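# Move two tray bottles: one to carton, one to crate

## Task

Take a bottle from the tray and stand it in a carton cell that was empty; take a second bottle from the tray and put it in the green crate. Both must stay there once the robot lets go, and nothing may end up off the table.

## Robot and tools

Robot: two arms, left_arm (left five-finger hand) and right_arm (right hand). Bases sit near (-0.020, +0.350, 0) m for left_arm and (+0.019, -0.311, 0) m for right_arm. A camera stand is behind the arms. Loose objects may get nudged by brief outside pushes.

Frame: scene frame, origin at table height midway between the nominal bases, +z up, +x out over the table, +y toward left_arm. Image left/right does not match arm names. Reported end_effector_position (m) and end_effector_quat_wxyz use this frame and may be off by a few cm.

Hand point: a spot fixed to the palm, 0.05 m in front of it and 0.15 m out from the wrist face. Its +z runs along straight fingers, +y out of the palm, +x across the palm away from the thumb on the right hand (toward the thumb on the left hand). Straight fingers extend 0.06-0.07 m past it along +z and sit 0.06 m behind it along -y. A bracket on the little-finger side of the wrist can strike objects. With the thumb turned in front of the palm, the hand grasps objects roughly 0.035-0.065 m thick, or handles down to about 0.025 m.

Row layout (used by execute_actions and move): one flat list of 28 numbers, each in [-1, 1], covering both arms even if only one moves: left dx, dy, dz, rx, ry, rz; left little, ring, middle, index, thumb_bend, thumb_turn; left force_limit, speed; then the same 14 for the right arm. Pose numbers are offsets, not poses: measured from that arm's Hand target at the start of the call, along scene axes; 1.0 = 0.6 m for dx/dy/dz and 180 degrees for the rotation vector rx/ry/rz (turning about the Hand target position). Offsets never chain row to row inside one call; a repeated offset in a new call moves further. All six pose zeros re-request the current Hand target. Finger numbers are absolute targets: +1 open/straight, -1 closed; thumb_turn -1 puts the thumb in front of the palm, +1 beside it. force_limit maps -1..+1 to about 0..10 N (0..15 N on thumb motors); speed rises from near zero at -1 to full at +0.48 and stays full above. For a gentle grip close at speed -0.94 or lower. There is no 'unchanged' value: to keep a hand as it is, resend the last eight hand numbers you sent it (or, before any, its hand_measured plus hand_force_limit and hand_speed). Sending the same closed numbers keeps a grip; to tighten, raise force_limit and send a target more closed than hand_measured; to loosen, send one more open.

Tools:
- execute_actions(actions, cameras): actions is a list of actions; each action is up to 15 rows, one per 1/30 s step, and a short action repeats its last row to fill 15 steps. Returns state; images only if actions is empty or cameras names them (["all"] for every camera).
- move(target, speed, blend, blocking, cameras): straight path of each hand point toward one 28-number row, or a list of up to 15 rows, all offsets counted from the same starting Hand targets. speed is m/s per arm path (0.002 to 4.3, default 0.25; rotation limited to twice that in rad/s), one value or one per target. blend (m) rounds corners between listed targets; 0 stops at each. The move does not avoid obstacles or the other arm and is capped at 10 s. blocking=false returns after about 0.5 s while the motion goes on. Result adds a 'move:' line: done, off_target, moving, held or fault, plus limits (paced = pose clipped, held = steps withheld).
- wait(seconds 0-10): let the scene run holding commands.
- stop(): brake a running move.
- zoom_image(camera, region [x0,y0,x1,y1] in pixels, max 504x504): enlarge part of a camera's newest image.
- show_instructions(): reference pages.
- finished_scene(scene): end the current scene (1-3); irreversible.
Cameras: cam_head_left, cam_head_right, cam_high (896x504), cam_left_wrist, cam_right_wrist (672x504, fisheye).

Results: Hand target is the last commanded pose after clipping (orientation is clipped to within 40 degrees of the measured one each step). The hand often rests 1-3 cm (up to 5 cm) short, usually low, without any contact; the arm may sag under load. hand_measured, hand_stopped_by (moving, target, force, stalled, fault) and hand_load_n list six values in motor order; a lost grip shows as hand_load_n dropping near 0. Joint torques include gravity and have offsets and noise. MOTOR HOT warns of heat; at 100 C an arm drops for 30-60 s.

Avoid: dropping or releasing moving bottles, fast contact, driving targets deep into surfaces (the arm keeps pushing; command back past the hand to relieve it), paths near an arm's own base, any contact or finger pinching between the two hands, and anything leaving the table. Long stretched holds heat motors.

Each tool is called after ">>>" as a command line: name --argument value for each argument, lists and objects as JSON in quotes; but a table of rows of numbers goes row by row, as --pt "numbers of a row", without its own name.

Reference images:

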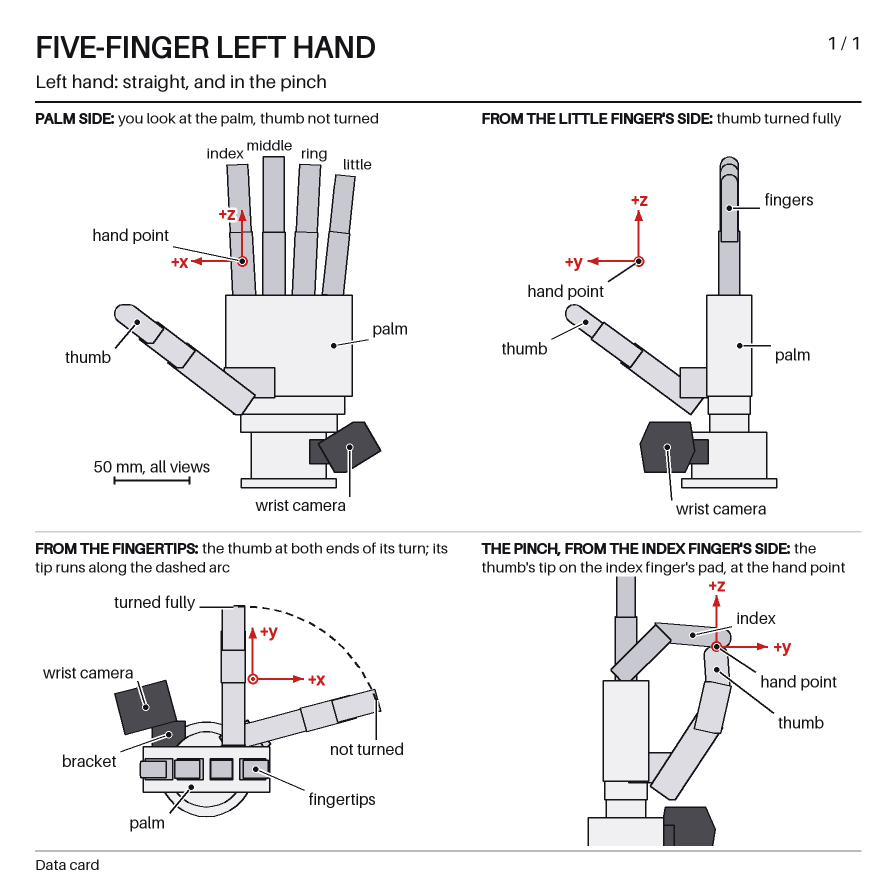

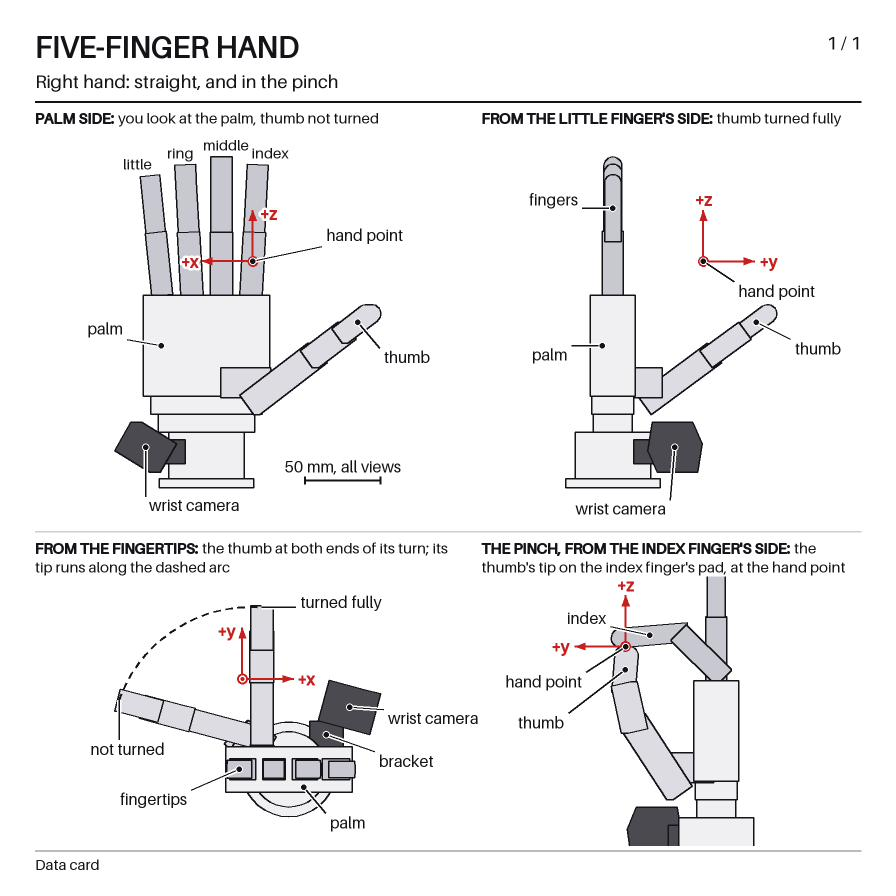

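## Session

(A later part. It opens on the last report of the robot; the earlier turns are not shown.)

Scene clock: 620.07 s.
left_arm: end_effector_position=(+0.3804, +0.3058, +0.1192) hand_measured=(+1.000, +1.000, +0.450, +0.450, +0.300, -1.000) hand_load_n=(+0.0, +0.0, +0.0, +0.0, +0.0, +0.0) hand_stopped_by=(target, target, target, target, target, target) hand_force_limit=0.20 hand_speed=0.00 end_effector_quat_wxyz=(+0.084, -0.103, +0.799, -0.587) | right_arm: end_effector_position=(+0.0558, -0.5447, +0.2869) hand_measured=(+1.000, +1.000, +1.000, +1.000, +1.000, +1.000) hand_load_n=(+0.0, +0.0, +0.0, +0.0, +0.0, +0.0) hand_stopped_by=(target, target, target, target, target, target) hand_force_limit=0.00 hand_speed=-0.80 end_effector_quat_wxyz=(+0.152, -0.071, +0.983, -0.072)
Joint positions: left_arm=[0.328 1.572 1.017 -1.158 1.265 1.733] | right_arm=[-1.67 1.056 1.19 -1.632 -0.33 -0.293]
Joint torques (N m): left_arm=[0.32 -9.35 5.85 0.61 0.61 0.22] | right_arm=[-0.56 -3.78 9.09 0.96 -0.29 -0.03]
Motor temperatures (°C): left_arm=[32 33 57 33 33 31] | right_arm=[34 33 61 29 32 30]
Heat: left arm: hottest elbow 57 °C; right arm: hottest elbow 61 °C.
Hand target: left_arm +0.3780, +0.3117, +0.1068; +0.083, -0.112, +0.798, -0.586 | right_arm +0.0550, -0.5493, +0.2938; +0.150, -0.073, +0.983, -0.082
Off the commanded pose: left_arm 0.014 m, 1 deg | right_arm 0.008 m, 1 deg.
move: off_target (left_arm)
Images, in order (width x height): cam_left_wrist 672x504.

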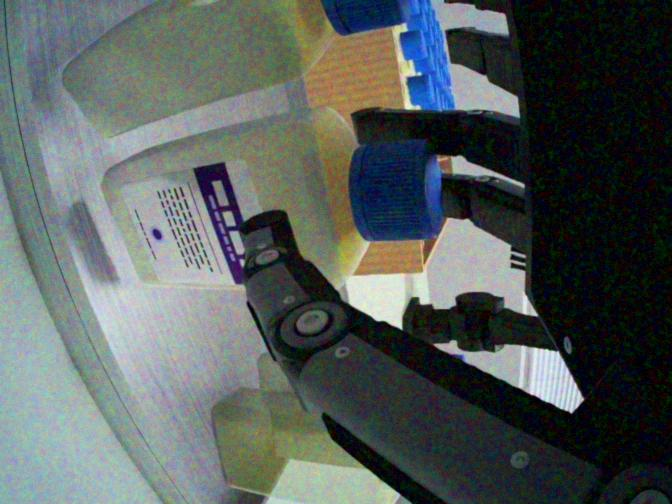

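>>> move --target '[-0.006,0.0,-0.01,0,0,0,1,1,0.45,0.45,0.3,-1,0.2,0,0,0,0,0,0,0,1,1,1,1,1,1,0.0,-0.8]' --speed 0.06 --cameras '["cam_left_wrist"]'

>>> move --target '[0,0.0,0,0,0,0,1,1,0.0,0.0,0.15,-1,0.2,-0.88,0,0,0,0,0,0,1,1,1,1,1,1,0.0,-0.8]' --speed 0.06 --cameras '["cam_left_wrist"]'

Scene clock: 626.27 s.
left_arm: end_effector_position=(+0.3771, +0.3055, +0.1136) hand_measured=(+1.000, +1.000, +0.450, +0.450, +0.300, -1.000) hand_load_n=(+0.0, +0.0, +0.0, +0.0, +0.0, +0.0) hand_stopped_by=(target, target, target, target, target, target) hand_force_limit=0.20 hand_speed=0.00 end_effector_quat_wxyz=(+0.084, -0.104, +0.799, -0.587) | right_arm: end_effector_position=(+0.0558, -0.5447, +0.2869) hand_measured=(+1.000, +1.000, +1.000, +1.000, +1.000, +1.000) hand_load_n=(+0.0, +0.0, +0.0, +0.0, +0.0, +0.0) hand_stopped_by=(target, target, target, target, target, target) hand_force_limit=0.00 hand_speed=-0.80 end_effector_quat_wxyz=(+0.152, -0.071, +0.983, -0.072)
Joint positions: left_arm=[0.33 1.574 1.002 -1.147 1.265 1.739] | right_arm=[-1.67 1.056 1.19 -1.632 -0.33 -0.293]
Joint torques (N m): left_arm=[0.38 -9.23 5.75 0.57 0.59 0.24] | right_arm=[-0.67 -3.19 9.09 0.79 -0.3 -0.02]
Motor temperatures (°C): left_arm=[32 33 56 33 33 31] | right_arm=[34 33 61 29 32 30]
Heat: left arm: hottest elbow 56 °C; right arm: hottest elbow 61 °C.
Hand target: left_arm +0.3745, +0.3117, +0.1009; +0.083, -0.111, +0.798, -0.586 | right_arm +0.0550, -0.5493, +0.2938; +0.150, -0.073, +0.983, -0.082
Off the commanded pose: left_arm 0.014 m, 1 deg | right_arm 0.008 m, 1 deg.
move: off_target (left_arm)
Images, in order (width x height): cam_left_wrist 672x504.

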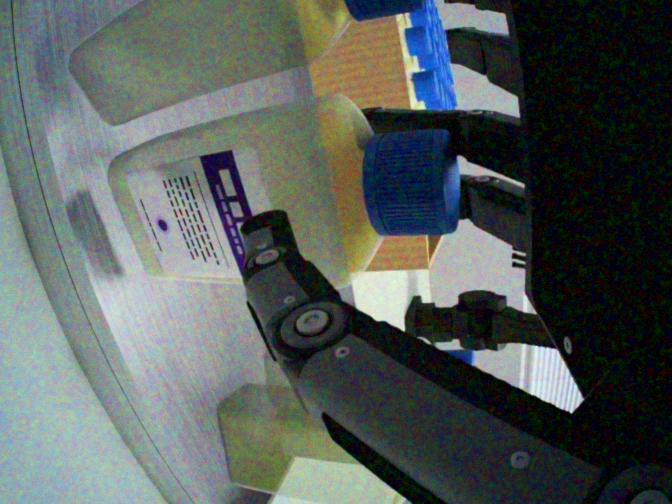

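Scene clock: 627.17 s.
left_arm: end_effector_position=(+0.3776, +0.3049, +0.1147) hand_measured=(+1.000, +1.000, +0.252, +0.240, +0.204, -1.000) hand_load_n=(+0.0, +0.0, +7.5, +6.5, +10.0, +2.5) hand_stopped_by=(target, target, force, force, force, target) hand_force_limit=0.20 hand_speed=-0.88 end_effector_quat_wxyz=(+0.085, -0.104, +0.797, -0.589) | right_arm: end_effector_position=(+0.0558, -0.5447, +0.2869) hand_measured=(+1.000, +1.000, +1.000, +1.000, +1.000, +1.000) hand_load_n=(+0.0, +0.0, +0.0, +0.0, +0.0, +0.0) hand_stopped_by=(target, target, target, target, target, target) hand_force_limit=0.00 hand_speed=-0.80 end_effector_quat_wxyz=(+0.152, -0.071, +0.983, -0.072)
Joint positions: left_arm=[0.33 1.574 1.002 -1.147 1.272 1.74] | right_arm=[-1.67 1.056 1.19 -1.632 -0.33 -0.293]
Joint torques (N m): left_arm=[0.38 -9.23 5.76 0.57 0.35 0.24] | right_arm=[-0.73 -3.19 9.35 0.76 -0.28 -0.06]
Motor temperatures (°C): left_arm=[32 33 56 33 33 31] | right_arm=[34 33 61 29 32 30]
Heat: left arm: hottest elbow 56 °C; right arm: hottest elbow 61 °C.
Hand target: left_arm +0.3745, +0.3117, +0.1009; +0.083, -0.112, +0.798, -0.586 | right_arm +0.0550, -0.5493, +0.2938; +0.150, -0.073, +0.983, -0.082
Off the commanded pose: left_arm 0.016 m, 1 deg | right_arm 0.008 m, 1 deg.
move: off_target (left_arm)
Images, in order (width x height): cam_left_wrist 672x504.

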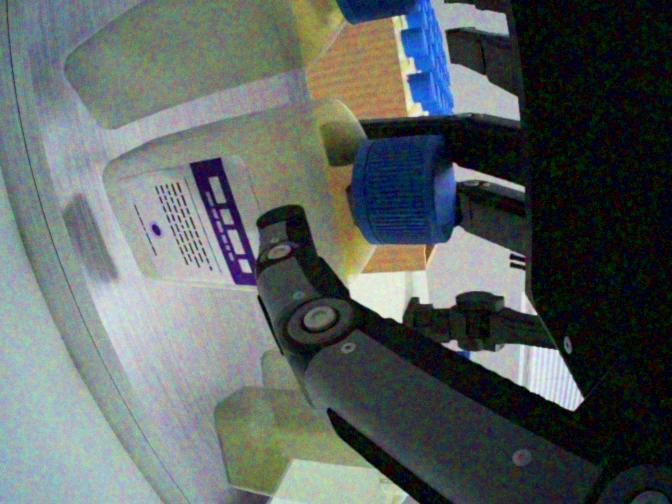

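>>> move --target '[0,0.0,0,0,0,0,1,1,-0.05,0.24,0.12,-1,0.6,-0.9,0,0,0,0,0,0,1,1,1,1,1,1,0.0,-0.8]' --speed 0.06 --cameras '["cam_left_wrist"]'

Scene clock: 631.07 s.
left_arm: end_effector_position=(+0.3776, +0.3049, +0.1148) hand_measured=(+1.000, +1.000, +0.246, +0.240, +0.200, -1.000) hand_load_n=(+0.0, -0.5, +10.5, +5.5, +12.5, +3.0) hand_stopped_by=(target, target, force, target, force, target) hand_force_limit=0.60 hand_speed=-0.90 end_effector_quat_wxyz=(+0.085, -0.103, +0.797, -0.589) | right_arm: end_effector_position=(+0.0558, -0.5447, +0.2869) hand_measured=(+1.000, +1.000, +1.000, +1.000, +1.000, +1.000) hand_load_n=(+0.5, +0.0, +0.0, +0.0, +0.0, +0.0) hand_stopped_by=(target, target, target, target, target, target) hand_force_limit=0.00 hand_speed=-0.80 end_effector_quat_wxyz=(+0.152, -0.071, +0.983, -0.072)
Joint positions: left_arm=[0.33 1.574 1.002 -1.147 1.273 1.74] | right_arm=[-1.67 1.056 1.19 -1.632 -0.33 -0.293]
Joint torques (N m): left_arm=[0.32 -9.29 5.76 0.57 0.34 0.25] | right_arm=[-0.73 -3.55 9.18 0.84 -0.33 -0.03]
Motor temperatures (°C): left_arm=[32 33 56 33 33 31] | right_arm=[34 33 61 29 32 30]
Heat: left arm: hottest elbow 56 °C; right arm: hottest elbow 61 °C.
Hand target: left_arm +0.3745, +0.3117, +0.1009; +0.083, -0.112, +0.798, -0.586 | right_arm +0.0550, -0.5493, +0.2938; +0.150, -0.073, +0.983, -0.082
Off the commanded pose: left_arm 0.016 m, 1 deg | right_arm 0.008 m, 1 deg.
move: off_target (left_arm)
Images, in order (width x height): cam_left_wrist 672x504.

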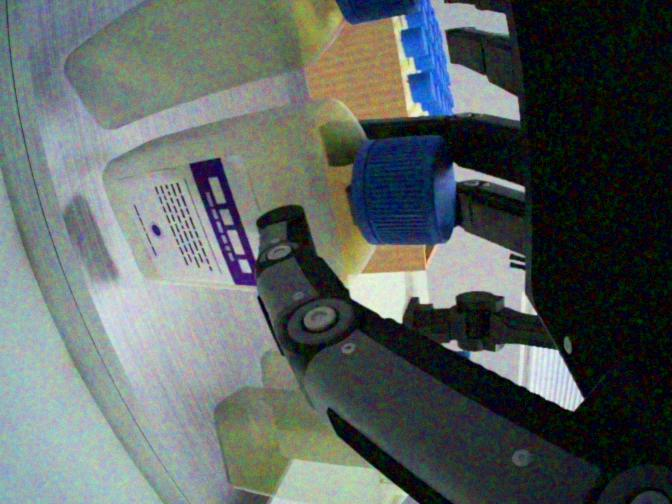

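>>> move --target '[0,0.0,0,0,0,0,1,1,-0.06,0.3,0.1,-1,0.75,-0.9,0,0,0,0,0,0,1,1,1,1,1,1,0.0,-0.8]' --speed 0.06 --cameras '["cam_left_wrist"]'

Scene clock: 634.30 s.
left_arm: end_effector_position=(+0.3777, +0.3049, +0.1147) hand_measured=(+1.000, +1.000, +0.246, +0.300, +0.196, -1.000) hand_load_n=(+0.0, -0.5, +11.5, +0.0, +12.5, +5.0) hand_stopped_by=(target, target, force, target, force, target) hand_force_limit=0.75 hand_speed=-0.90 end_effector_quat_wxyz=(+0.085, -0.103, +0.797, -0.589) | right_arm: end_effector_position=(+0.0558, -0.5447, +0.2869) hand_measured=(+1.000, +1.000, +1.000, +1.000, +1.000, +1.000) hand_load_n=(+0.0, +0.0, +0.0, +0.0, +0.0, +0.0) hand_stopped_by=(target, target, target, target, target, target) hand_force_limit=0.00 hand_speed=-0.80 end_effector_quat_wxyz=(+0.152, -0.071, +0.983, -0.072)
Joint positions: left_arm=[0.33 1.574 1.002 -1.147 1.273 1.741] | right_arm=[-1.67 1.056 1.19 -1.632 -0.33 -0.293]
Joint torques (N m): left_arm=[0.38 -9.29 5.76 0.57 0.34 0.23] | right_arm=[-0.56 -3.37 9.16 0.85 -0.27 -0.01]
Motor temperatures (°C): left_arm=[32 33 56 33 33 31] | right_arm=[34 33 61 29 32 30]
Heat: left arm: hottest elbow 56 °C; right arm: hottest elbow 61 °C.
Hand target: left_arm +0.3745, +0.3117, +0.1009; +0.083, -0.112, +0.798, -0.586 | right_arm +0.0550, -0.5493, +0.2938; +0.150, -0.073, +0.983, -0.082
Off the commanded pose: left_arm 0.016 m, 1 deg | right_arm 0.008 m, 1 deg.
move: off_target (left_arm)
Images, in order (width x height): cam_left_wrist 672x504.

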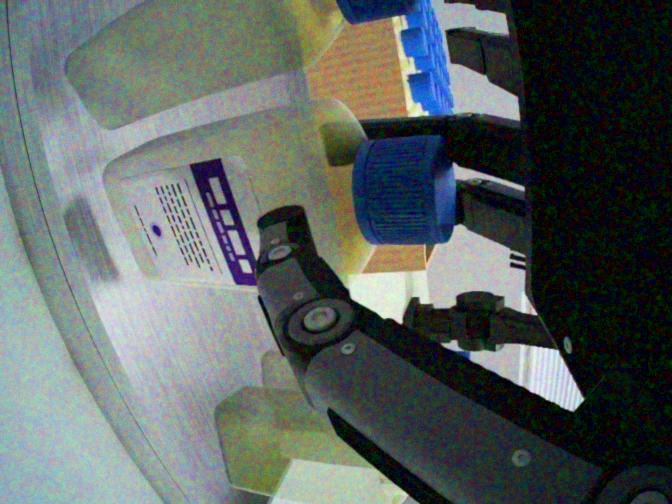

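>>> move --target '[0,-0.005,0.05,0,0,0,1,1,-0.06,0.3,0.1,-1,0.75,-0.9,0,0,0,0,0,0,1,1,1,1,1,1,0.0,-0.8]' --speed 0.05 --cameras '["cam_left_wrist"]'

>>> move --target '[0,-0.005,0.05,0,0,0,1,1,-0.06,0.3,0.1,-1,0.75,-0.9,0,0,0,0,0,0,1,1,1,1,1,1,0.0,-0.8]' --speed 0.05 --cameras '["cam_left_wrist"]'

Scene clock: 638.20 s.
left_arm: end_effector_position=(+0.3698, +0.3040, +0.1172) hand_measured=(+1.000, +1.000, +0.246, +0.300, +0.198, -1.000) hand_load_n=(+0.0, +0.0, +9.0, +0.0, +13.0, +4.0) hand_stopped_by=(target, target, force, target, force, target) hand_force_limit=0.75 hand_speed=-0.90 end_effector_quat_wxyz=(+0.071, -0.112, +0.799, -0.587) | right_arm: end_effector_position=(+0.0558, -0.5447, +0.2869) hand_measured=(+1.000, +1.000, +1.000, +1.000, +1.000, +1.000) hand_load_n=(+0.0, +0.0, +0.0, +0.0, +0.0, -0.5) hand_stopped_by=(target, target, target, target, target, target) hand_force_limit=0.00 hand_speed=-0.80 end_effector_quat_wxyz=(+0.152, -0.071, +0.983, -0.072)
Joint positions: left_arm=[0.33 1.566 1.002 -1.188 1.259 1.741] | right_arm=[-1.67 1.056 1.19 -1.632 -0.33 -0.293]
Joint torques (N m): left_arm=[-0.26 -12.34 8.09 -0.27 0.86 0.01] | right_arm=[-1.26 -3.31 9.25 0.99 -0.28 0]
Motor temperatures (°C): left_arm=[32 33 55 33 33 31] | right_arm=[34 33 61 29 32 30]
Heat: left arm: hottest elbow 55 °C; right arm: hottest elbow 61 °C.
Hand target: left_arm +0.3745, +0.3087, +0.1309; +0.083, -0.112, +0.798, -0.586 | right_arm +0.0550, -0.5493, +0.2938; +0.150, -0.073, +0.983, -0.082
Off the commanded pose: left_arm 0.015 m, 1 deg | right_arm 0.008 m, 1 deg.
move: off_target (left_arm)
Images, in order (width x height): cam_left_wrist 672x504.

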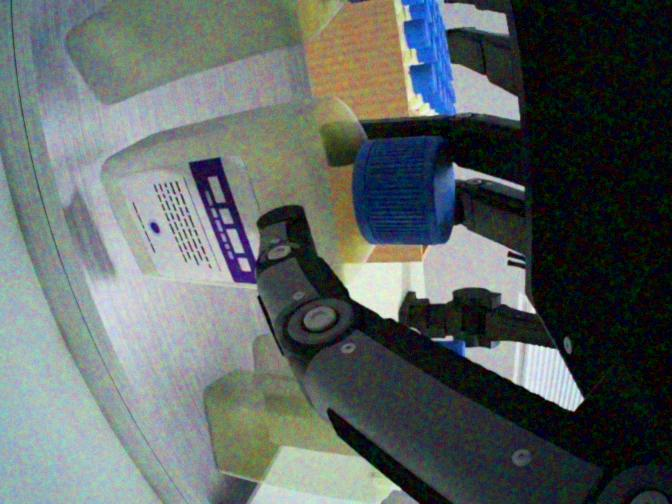

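Scene clock: 639.33 s.
left_arm: end_effector_position=(+0.3582, +0.3002, +0.1374) hand_measured=(+1.000, +1.000, +0.246, +0.300, +0.198, -1.000) hand_load_n=(+0.0, +0.0, +9.0, +0.0, +13.5, +4.0) hand_stopped_by=(target, target, force, target, force, target) hand_force_limit=0.75 hand_speed=-0.90 end_effector_quat_wxyz=(+0.063, -0.121, +0.798, -0.588) | right_arm: end_effector_position=(+0.0558, -0.5447, +0.2869) hand_measured=(+1.000, +1.000, +1.000, +1.000, +1.000, +1.000) hand_load_n=(+0.0, +0.0, +0.0, +0.0, +0.0, +0.0) hand_stopped_by=(target, target, target, target, target, target) hand_force_limit=0.00 hand_speed=-0.80 end_effector_quat_wxyz=(+0.152, -0.071, +0.983, -0.072)
Joint positions: left_arm=[0.33 1.516 1.002 -1.249 1.258 1.729] | right_arm=[-1.67 1.056 1.19 -1.632 -0.33 -0.293]
Joint torques (N m): left_arm=[-0.85 -11.69 10.93 -0.28 0.92 -0.08] | right_arm=[-0.97 -3.6 9.32 0.85 -0.27 -0.02]
Motor temperatures (°C): left_arm=[32 33 56 33 33 31] | right_arm=[34 33 61 29 32 30]
Heat: left arm: hottest elbow 56 °C; right arm: hottest elbow 61 °C.
Hand target: left_arm +0.3745, +0.3057, +0.1609; +0.083, -0.112, +0.798, -0.586 | right_arm +0.0550, -0.5493, +0.2938; +0.150, -0.073, +0.983, -0.082
Off the commanded pose: left_arm 0.029 m, 3 deg | right_arm 0.008 m, 1 deg.
move: off_target (left_arm)
Images, in order (width x height): cam_left_wrist 672x504.

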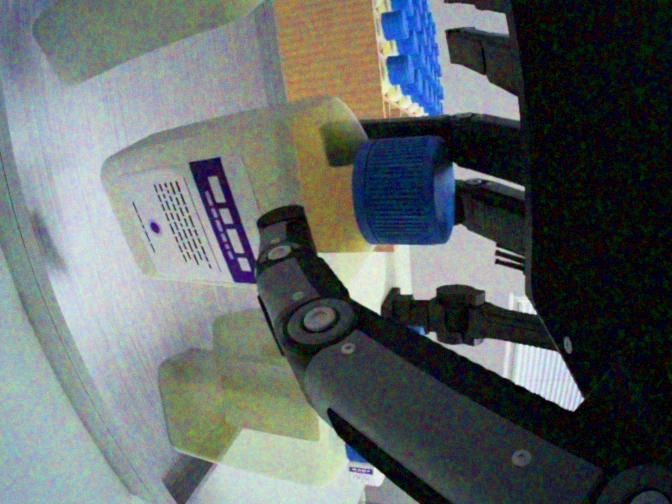

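>>> move --target '[0.025,-0.005,0.07,0,0,0,1,1,-0.06,0.3,0.1,-1,0.75,-0.9,0,0,0,0,0,0,1,1,1,1,1,1,0.0,-0.8]' --speed 0.06 --cameras '["cam_left_wrist"]'

>>> move --target '[0.0,-0.005,0.1,0,0,0,1,1,-0.06,0.3,0.1,-1,0.75,-0.9,0,0,0,0,0,0,1,1,1,1,1,1,0.0,-0.8]' --speed 0.08 --cameras '["cam_left_wrist", "cam_head_right"]'

Scene clock: 647.60 s.
left_arm: end_effector_position=(+0.3724, +0.3044, +0.1745) hand_measured=(+1.000, +1.000, +0.246, +0.300, +0.198, -1.000) hand_load_n=(+0.0, +0.0, +9.0, +0.0, +13.0, +4.0) hand_stopped_by=(target, target, force, target, force, target) hand_force_limit=0.75 hand_speed=-0.90 end_effector_quat_wxyz=(+0.064, -0.131, +0.797, -0.586) | right_arm: end_effector_position=(+0.0558, -0.5447, +0.2869) hand_measured=(+1.000, +1.000, +1.000, +1.000, +1.000, +1.000) hand_load_n=(+0.0, +0.0, +0.0, +0.0, +0.0, +0.0) hand_stopped_by=(target, target, target, target, target, target) hand_force_limit=0.00 hand_speed=-0.80 end_effector_quat_wxyz=(+0.152, -0.071, +0.983, -0.072)
Joint positions: left_arm=[0.33 1.494 1.088 -1.312 1.258 1.672] | right_arm=[-1.67 1.056 1.19 -1.632 -0.33 -0.293]
Joint velocities: left_arm=[-0.005 0.005 -0.007 -0.012 -0.168 -0.037] | right_arm=[within noise]
Joint torques (N m): left_arm=[-2.32 -11.87 12.18 -0.2 1.01 -0.09] | right_arm=[-0.79 -3.37 9.11 0.83 -0.29 -0.03]
Motor temperatures (°C): left_arm=[32 33 58 33 34 31] | right_arm=[34 33 61 29 32 30]
Heat: left arm: hottest elbow 58 °C; right arm: hottest elbow 61 °C.
Hand target: left_arm +0.3894, +0.3027, +0.2029; +0.083, -0.112, +0.798, -0.586 | right_arm +0.0550, -0.5493, +0.2938; +0.150, -0.073, +0.983, -0.082
Off the commanded pose: left_arm 0.033 m, 3 deg | right_arm 0.008 m, 1 deg.
move: off_target (left_arm)
Images, in order (width x height): cam_left_wrist 672x504.

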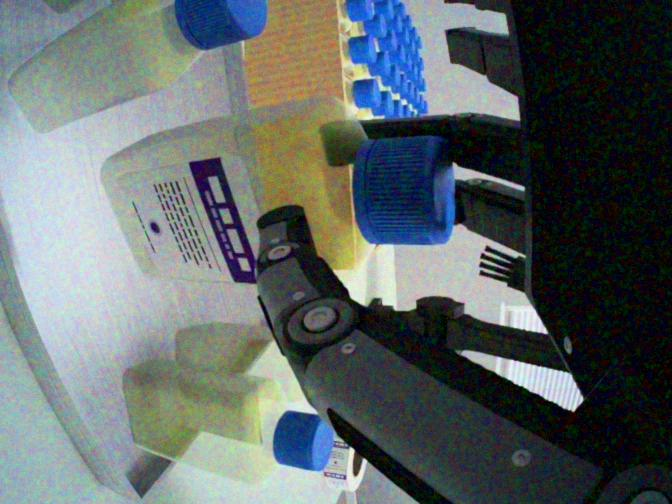

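Scene clock: 649.03 s.
left_arm: end_effector_position=(+0.3753, +0.3030, +0.2327) hand_measured=(+1.000, +1.000, +0.246, +0.300, +0.198, -1.000) hand_load_n=(+0.0, +0.0, +9.0, +0.0, +13.0, +4.0) hand_stopped_by=(target, target, force, target, force, target) hand_force_limit=0.75 hand_speed=-0.90 end_effector_quat_wxyz=(+0.063, -0.133, +0.797, -0.586) | right_arm: end_effector_position=(+0.0558, -0.5447, +0.2869) hand_measured=(+1.000, +1.000, +1.000, +1.000, +1.000, +1.000) hand_load_n=(+0.0, +0.0, +0.0, +0.0, +0.0, +0.0) hand_stopped_by=(target, target, target, target, target, target) hand_force_limit=0.00 hand_speed=-0.80 end_effector_quat_wxyz=(+0.152, -0.071, +0.983, -0.072)
Joint positions: left_arm=[0.325 1.446 1.197 -1.448 1.258 1.645] | right_arm=[-1.67 1.056 1.19 -1.632 -0.33 -0.293]
Joint torques (N m): left_arm=[-2.43 -11.46 12.93 -0.12 1.02 -0.06] | right_arm=[-0.38 -2.84 9.14 0.8 -0.3 -0.03]
Motor temperatures (°C): left_arm=[32 33 58 33 34 31] | right_arm=[34 33 61 29 32 30]
Heat: left arm: hottest elbow 58 °C; right arm: hottest elbow 61 °C.
Hand target: left_arm +0.3894, +0.2997, +0.2628; +0.083, -0.112, +0.798, -0.586 | right_arm +0.0550, -0.5493, +0.2938; +0.150, -0.073, +0.983, -0.082
Off the commanded pose: left_arm 0.033 m, 3 deg | right_arm 0.008 m, 1 deg.
move: off_target (left_arm)
Images, in order (width x height): cam_head_right 896x504, cam_left_wrist 672x504.

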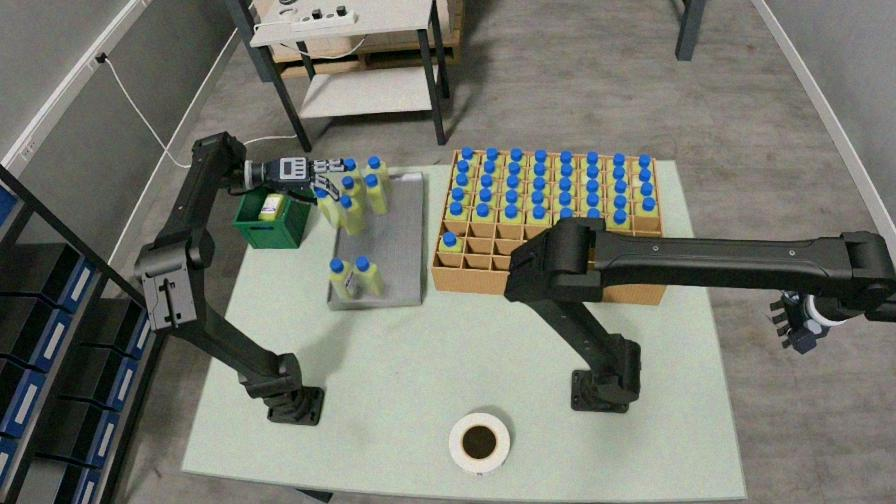

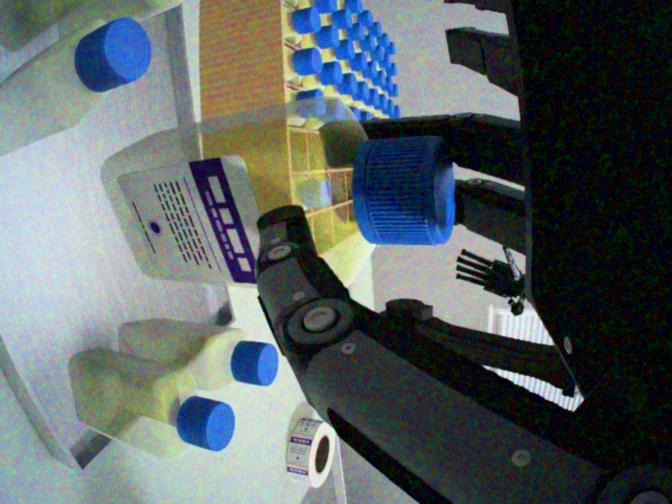

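>>> move --pt "-0.02 0.0 0.07 0 0 0 1 1 -0.06 0.3 0.1 -1 0.75 -0.9 0 0 0 0 0 0 1 1 1 1 1 1 0.0 -0.8" --pt "0.151 0.35 0.075 0 0 0.38 1 1 -0.06 0.3 0.1 -1 0.75 -0.9 0 0 0 0 0 0 1 1 1 1 1 1 0.0 -0.8" --speed 0.12 --blend 0.02 --cameras '["cam_left_wrist", "cam_head_right", "cam_high"]'

Scene clock: 670.33 s.
left_arm: end_effector_position=(+0.4815, +0.5030, +0.3003) hand_measured=(+1.000, +1.000, +0.246, +0.300, +0.198, -1.000) hand_load_n=(+0.0, +0.0, +9.0, -0.5, +13.0, +4.0) hand_stopped_by=(target, target, force, target, force, target) hand_force_limit=0.75 hand_speed=-0.90 end_effector_quat_wxyz=(+0.385, -0.540, +0.608, -0.435) | right_arm: end_effector_position=(+0.0558, -0.5447, +0.2869) hand_measured=(+1.000, +1.000, +1.000, +1.000, +1.000, +1.000) hand_load_n=(+0.5, +0.0, +0.0, +0.0, +0.0, +0.5) hand_stopped_by=(target, target, target, target, target, target) hand_force_limit=0.00 hand_speed=-0.80 end_effector_quat_wxyz=(+0.152, -0.071, +0.983, -0.072)
Joint positions: left_arm=[0.55 1.213 1.057 -0.252 0.616 0.243] | right_arm=[-1.67 1.056 1.19 -1.632 -0.33 -0.293]
Joint torques (N m): left_arm=[0.15 -9.7 9.09 3.23 0.08 -0.08] | right_arm=[-0.5 -3.14 9.1 0.84 -0.3 -0.01]
Motor temperatures (°C): left_arm=[32 33 60 33 35 31] | right_arm=[34 33 62 29 32 30]
Heat: left arm: hottest elbow 60 °C; right arm: hottest elbow 62 °C.
Hand target: left_arm +0.4801, +0.5096, +0.3079; +0.398, -0.541, +0.597, -0.438 | right_arm +0.0550, -0.5493, +0.2938; +0.150, -0.073, +0.983, -0.082
Off the commanded pose: left_arm 0.010 m, 2 deg | right_arm 0.008 m, 1 deg.
move: done
Images, in order (width x height): cam_head_right 896x504, cam_high 896x504, cam_left_wrist 672x504.

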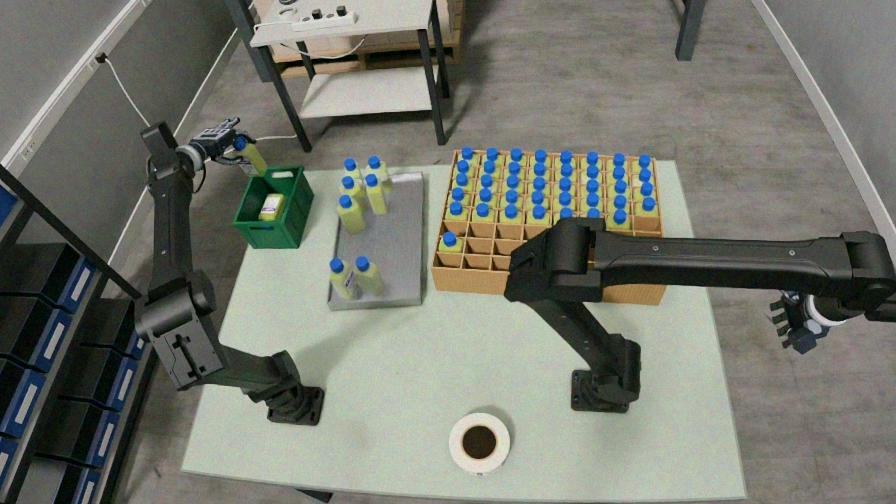

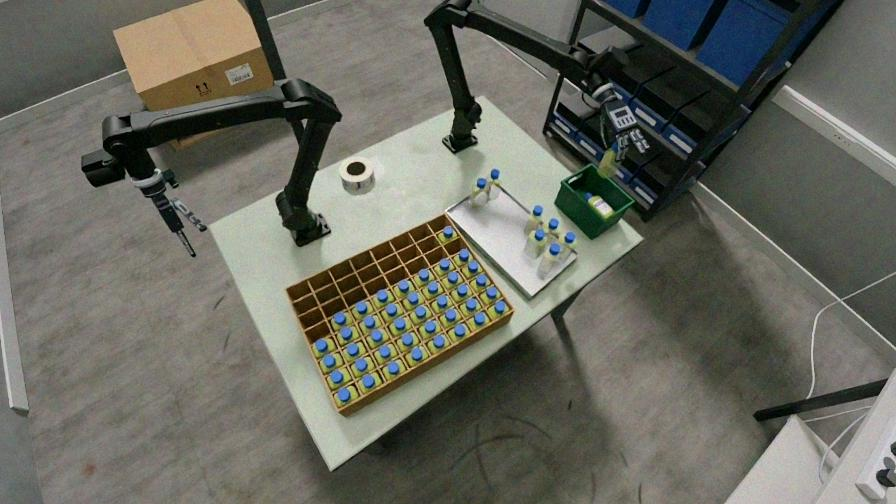

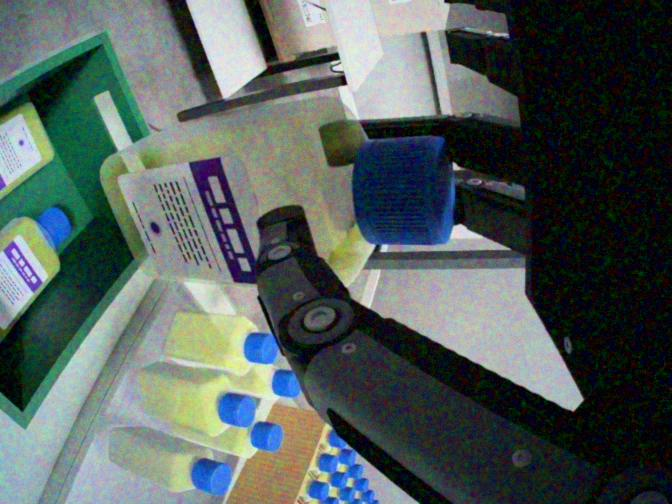

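>>> zoom_image --camera "cam_head_right" --region '[210, 120, 340, 260]'

>>> zoom_image --camera "cam_high" --region '[520, 130, 660, 250]'

>>> zoom_image --camera "cam_left_wrist" --region '[0, 20, 250, 504]'

Scaled by 3.600 from the camera's 896x504 image, which has a finer 1280x720 frame.

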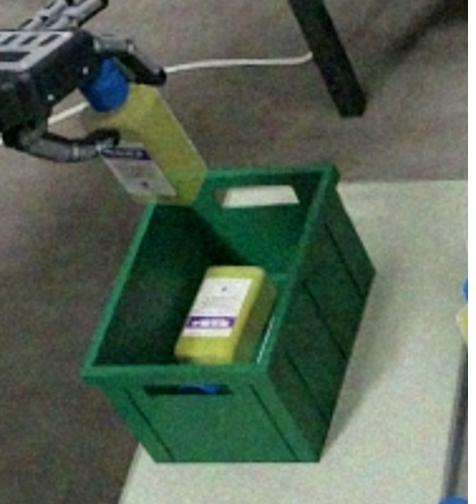

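Scaled by 3.600 from the camera's 896x504 image, which has a finer 1280x720 frame.

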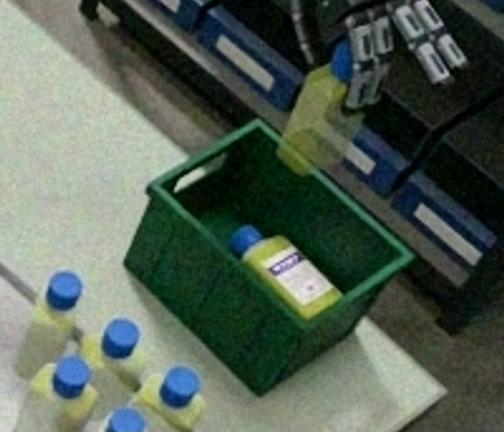

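Scaled by 1.041 from the camera's 672x504 image, which has a finer 960x720 frame.

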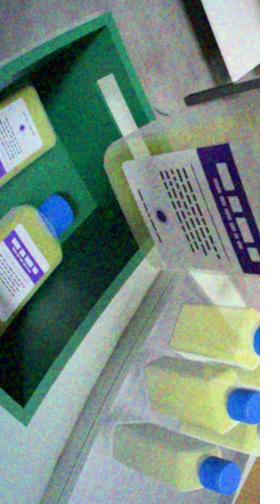

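>>> move --target '[-0.15,0.06,0.02,0,0,0,1,1,-0.06,0.3,0.1,-1,0.75,-0.9,0,0,0,0,0,0,1,1,1,1,1,1,0.0,-0.8]' --speed 0.12 --cameras '["cam_left_wrist", "cam_head_right"]'

>>> zoom_image --camera "cam_left_wrist" --region '[0, 0, 330, 504]'

Scene clock: 724.70 s.
left_arm: end_effector_position=(+0.3967, +0.5434, +0.3147) hand_measured=(+1.000, +1.000, +0.246, +0.300, +0.198, -1.000) hand_load_n=(+0.0, +0.0, +9.0, +0.0, +13.5, +4.0) hand_stopped_by=(target, target, force, target, force, target) hand_force_limit=0.75 hand_speed=-0.90 end_effector_quat_wxyz=(-0.388, +0.546, -0.597, +0.441) | right_arm: end_effector_position=(+0.0558, -0.5447, +0.2869) hand_measured=(+1.000, +1.000, +1.000, +1.000, +1.000, +1.000) hand_load_n=(+0.0, +0.5, +0.0, +0.0, +0.0, +0.0) hand_stopped_by=(target, target, target, target, target, target) hand_force_limit=0.00 hand_speed=-0.80 end_effector_quat_wxyz=(+0.152, -0.071, +0.983, -0.072)
Joint positions: left_arm=[0.776 1.087 1.002 -0.383 0.816 0.335] | right_arm=[-1.67 1.056 1.19 -1.632 -0.33 -0.293]
Joint torques (N m): left_arm=[0.26 -8.53 9.1 1.95 0.43 0.2] | right_arm=[-0.5 -3.78 9.16 0.9 -0.29 -0.06]
Motor temperatures (°C): left_arm=[32 32 58 33 32 31] | right_arm=[34 33 62 29 32 30]
Heat: left arm: hottest elbow 58 °C; right arm: hottest elbow 62 °C.
Hand target: left_arm +0.3900, +0.5457, +0.3199; +0.398, -0.541, +0.597, -0.438 | right_arm +0.0550, -0.5493, +0.2938; +0.150, -0.073, +0.983, -0.082
Off the commanded pose: left_arm 0.009 m, 1 deg | right_arm 0.008 m, 1 deg.
move: done
Images, in order (width x height): cam_head_right 896x504, cam_left_wrist 672x504.

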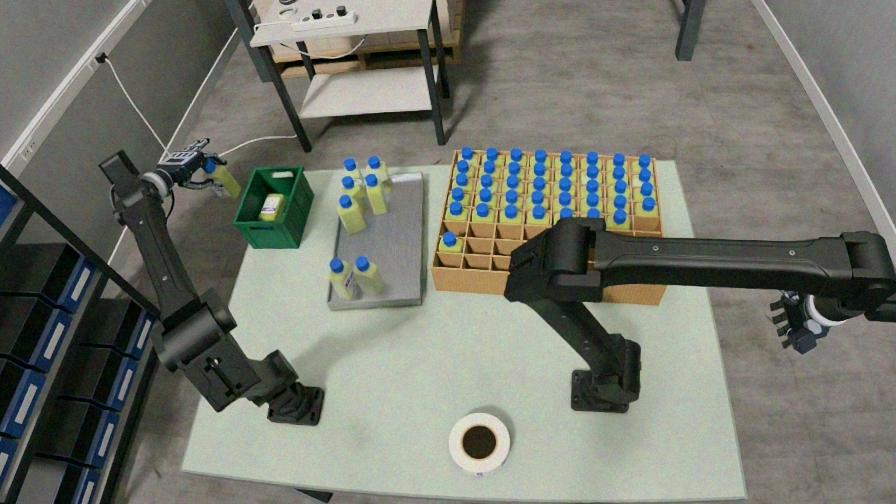

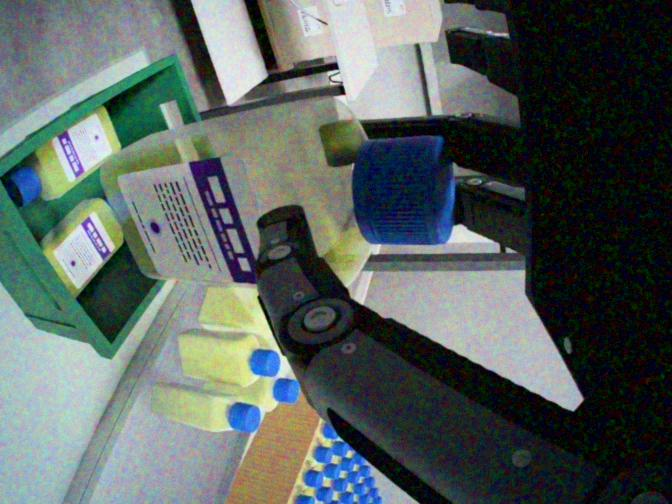

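Scaled by 1.000.

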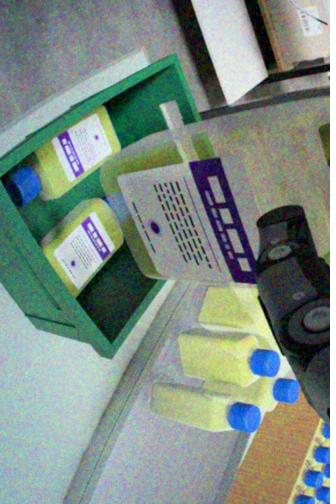

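>>> zoom_image --camera "cam_left_wrist" --region '[0, 30, 300, 360]'

Scaled by 1.527 from the camera's 672x504 image, which has a finer 960x720 frame.

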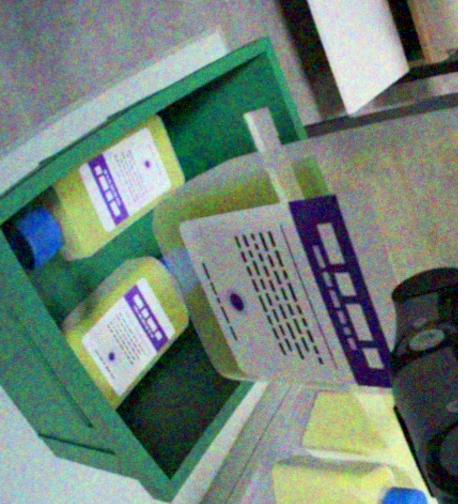

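>>> move --target '[0.255,-0.03,-0.055,0,0,0.022,1,1,-0.06,0.3,0.1,-1,0.75,-0.9,0,0,0,0,0,0,1,1,1,1,1,1,0.0,-0.8]' --speed 0.12 --cameras '["cam_left_wrist", "cam_head_right", "cam_head_left","cam_high"]'

>>> zoom_image --camera "cam_left_wrist" --region '[0, 30, 300, 504]'

>>> zoom_image --camera "cam_high" --region '[540, 130, 660, 250]'

Scene clock: 864.80 s.
left_arm: end_effector_position=(+0.5133, +0.5214, +0.2415) hand_measured=(+1.000, +1.000, +0.246, +0.300, +0.198, -1.000) hand_load_n=(+0.0, +0.0, +9.0, +0.0, +13.0, +4.0) hand_stopped_by=(target, target, force, target, force, target) hand_force_limit=0.75 hand_speed=-0.90 end_effector_quat_wxyz=(-0.380, +0.586, -0.587, +0.408) | right_arm: end_effector_position=(+0.0558, -0.5447, +0.2869) hand_measured=(+1.000, +1.000, +1.000, +1.000, +1.000, +1.000) hand_load_n=(+0.0, +0.0, +0.0, +0.0, +0.0, +0.0) hand_stopped_by=(target, target, target, target, target, target) hand_force_limit=0.00 hand_speed=-0.80 end_effector_quat_wxyz=(+0.152, -0.071, +0.983, -0.072)
Joint positions: left_arm=[0.522 1.337 1.036 -0.144 0.501 0.19] | right_arm=[-1.67 1.056 1.19 -1.632 -0.33 -0.293]
Joint torques (N m): left_arm=[-2.32 -9.47 15.41 3.25 0.05 -0.09] | right_arm=[-0.56 -3.6 9.11 0.84 -0.29 -0.02]
Motor temperatures (°C): left_arm=[32 32 61 33 32 31] | right_arm=[34 32 62 29 32 30]
Heat: left arm: hottest elbow 61 °C; right arm: hottest elbow 62 °C.
Hand target: left_arm +0.5430, +0.5277, +0.2868; -0.413, +0.561, -0.578, +0.424 | right_arm +0.0550, -0.5493, +0.2938; +0.150, -0.073, +0.983, -0.082
Off the commanded pose: left_arm 0.055 m, 5 deg | right_arm 0.008 m, 1 deg.
move: off_target (left_arm)
Images, in order (width x height): cam_head_left 896x504, cam_head_right 896x504, cam_high 896x504, cam_left_wrist 672x504.

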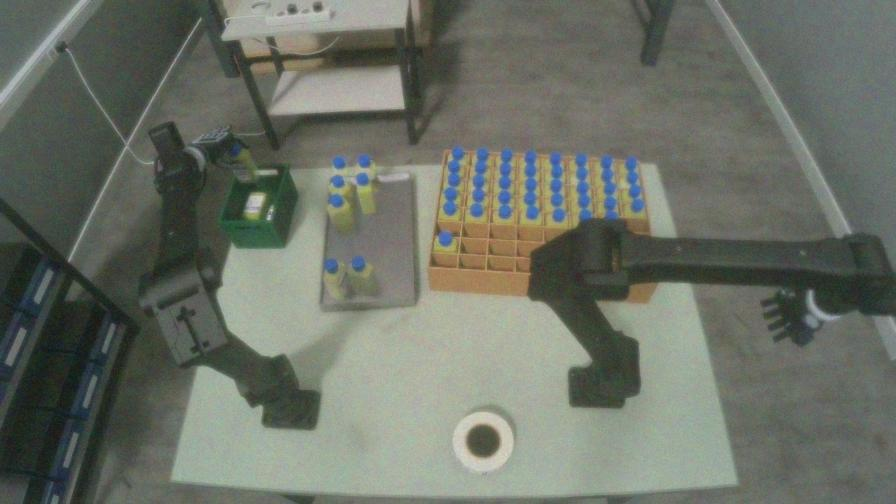

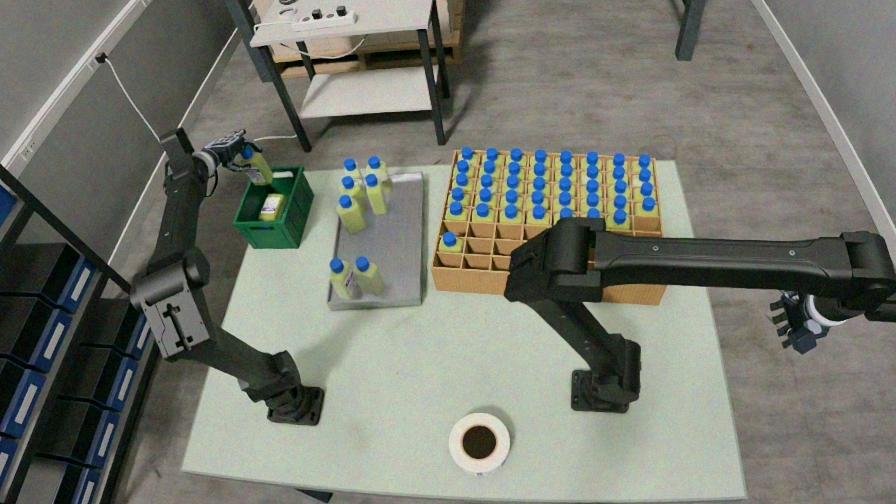

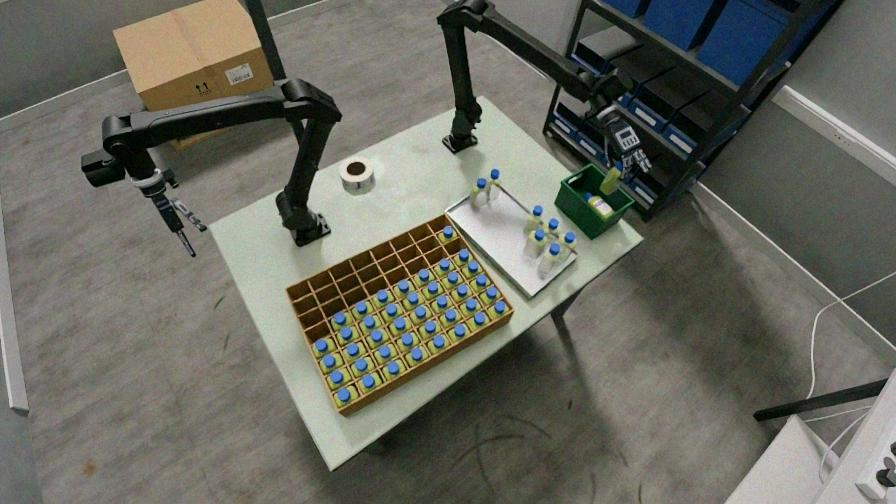

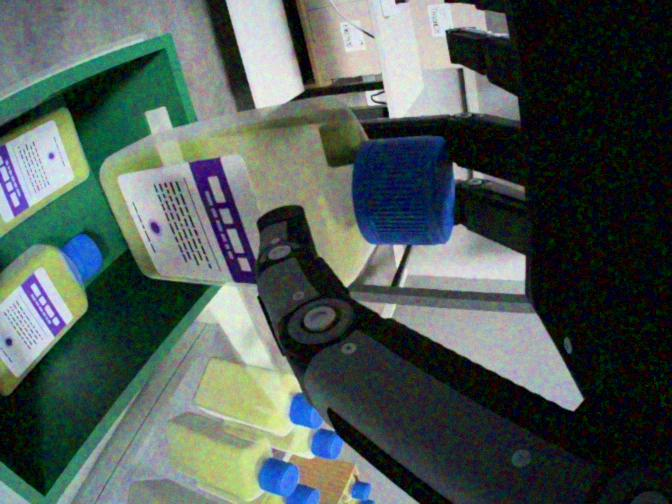

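Scaled by 1.063 from the camera's 672x504 image, which has a finer 960x720 frame.

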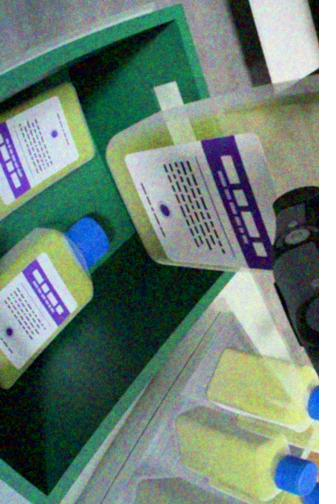

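Scaled by 4.200 from the camera's 896x504 image, which has a finer 1280x720 frame.

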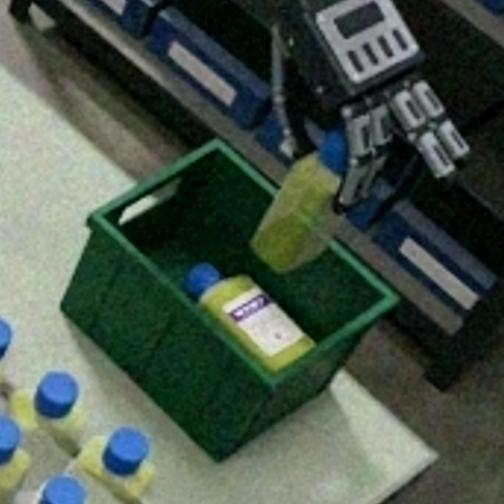

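>>> zoom_image --camera "cam_left_wrist" --region '[0, 100, 240, 504]'

>>> zoom_image --camera "cam_left_wrist" --region '[0, 200, 160, 504]'

>>> zoom_image --camera "cam_head_left" --region '[210, 130, 310, 260]'

Scaled by 1.248 from the camera's 672x504 image, which has a finer 960x720 frame.

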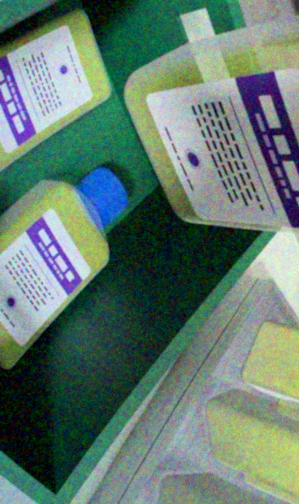

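Scaled by 1.658 from the camera's 672x504 image, which has a finer 960x720 frame.

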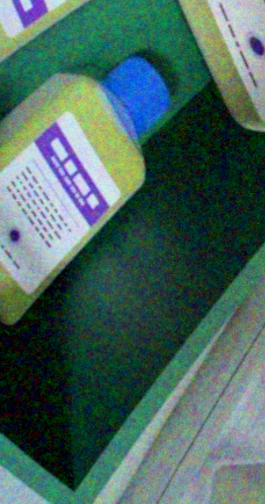

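Scaled by 3.877 from the camera's 896x504 image, which has a finer 1280x720 frame.

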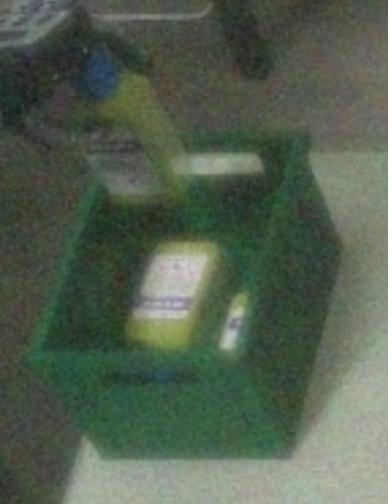

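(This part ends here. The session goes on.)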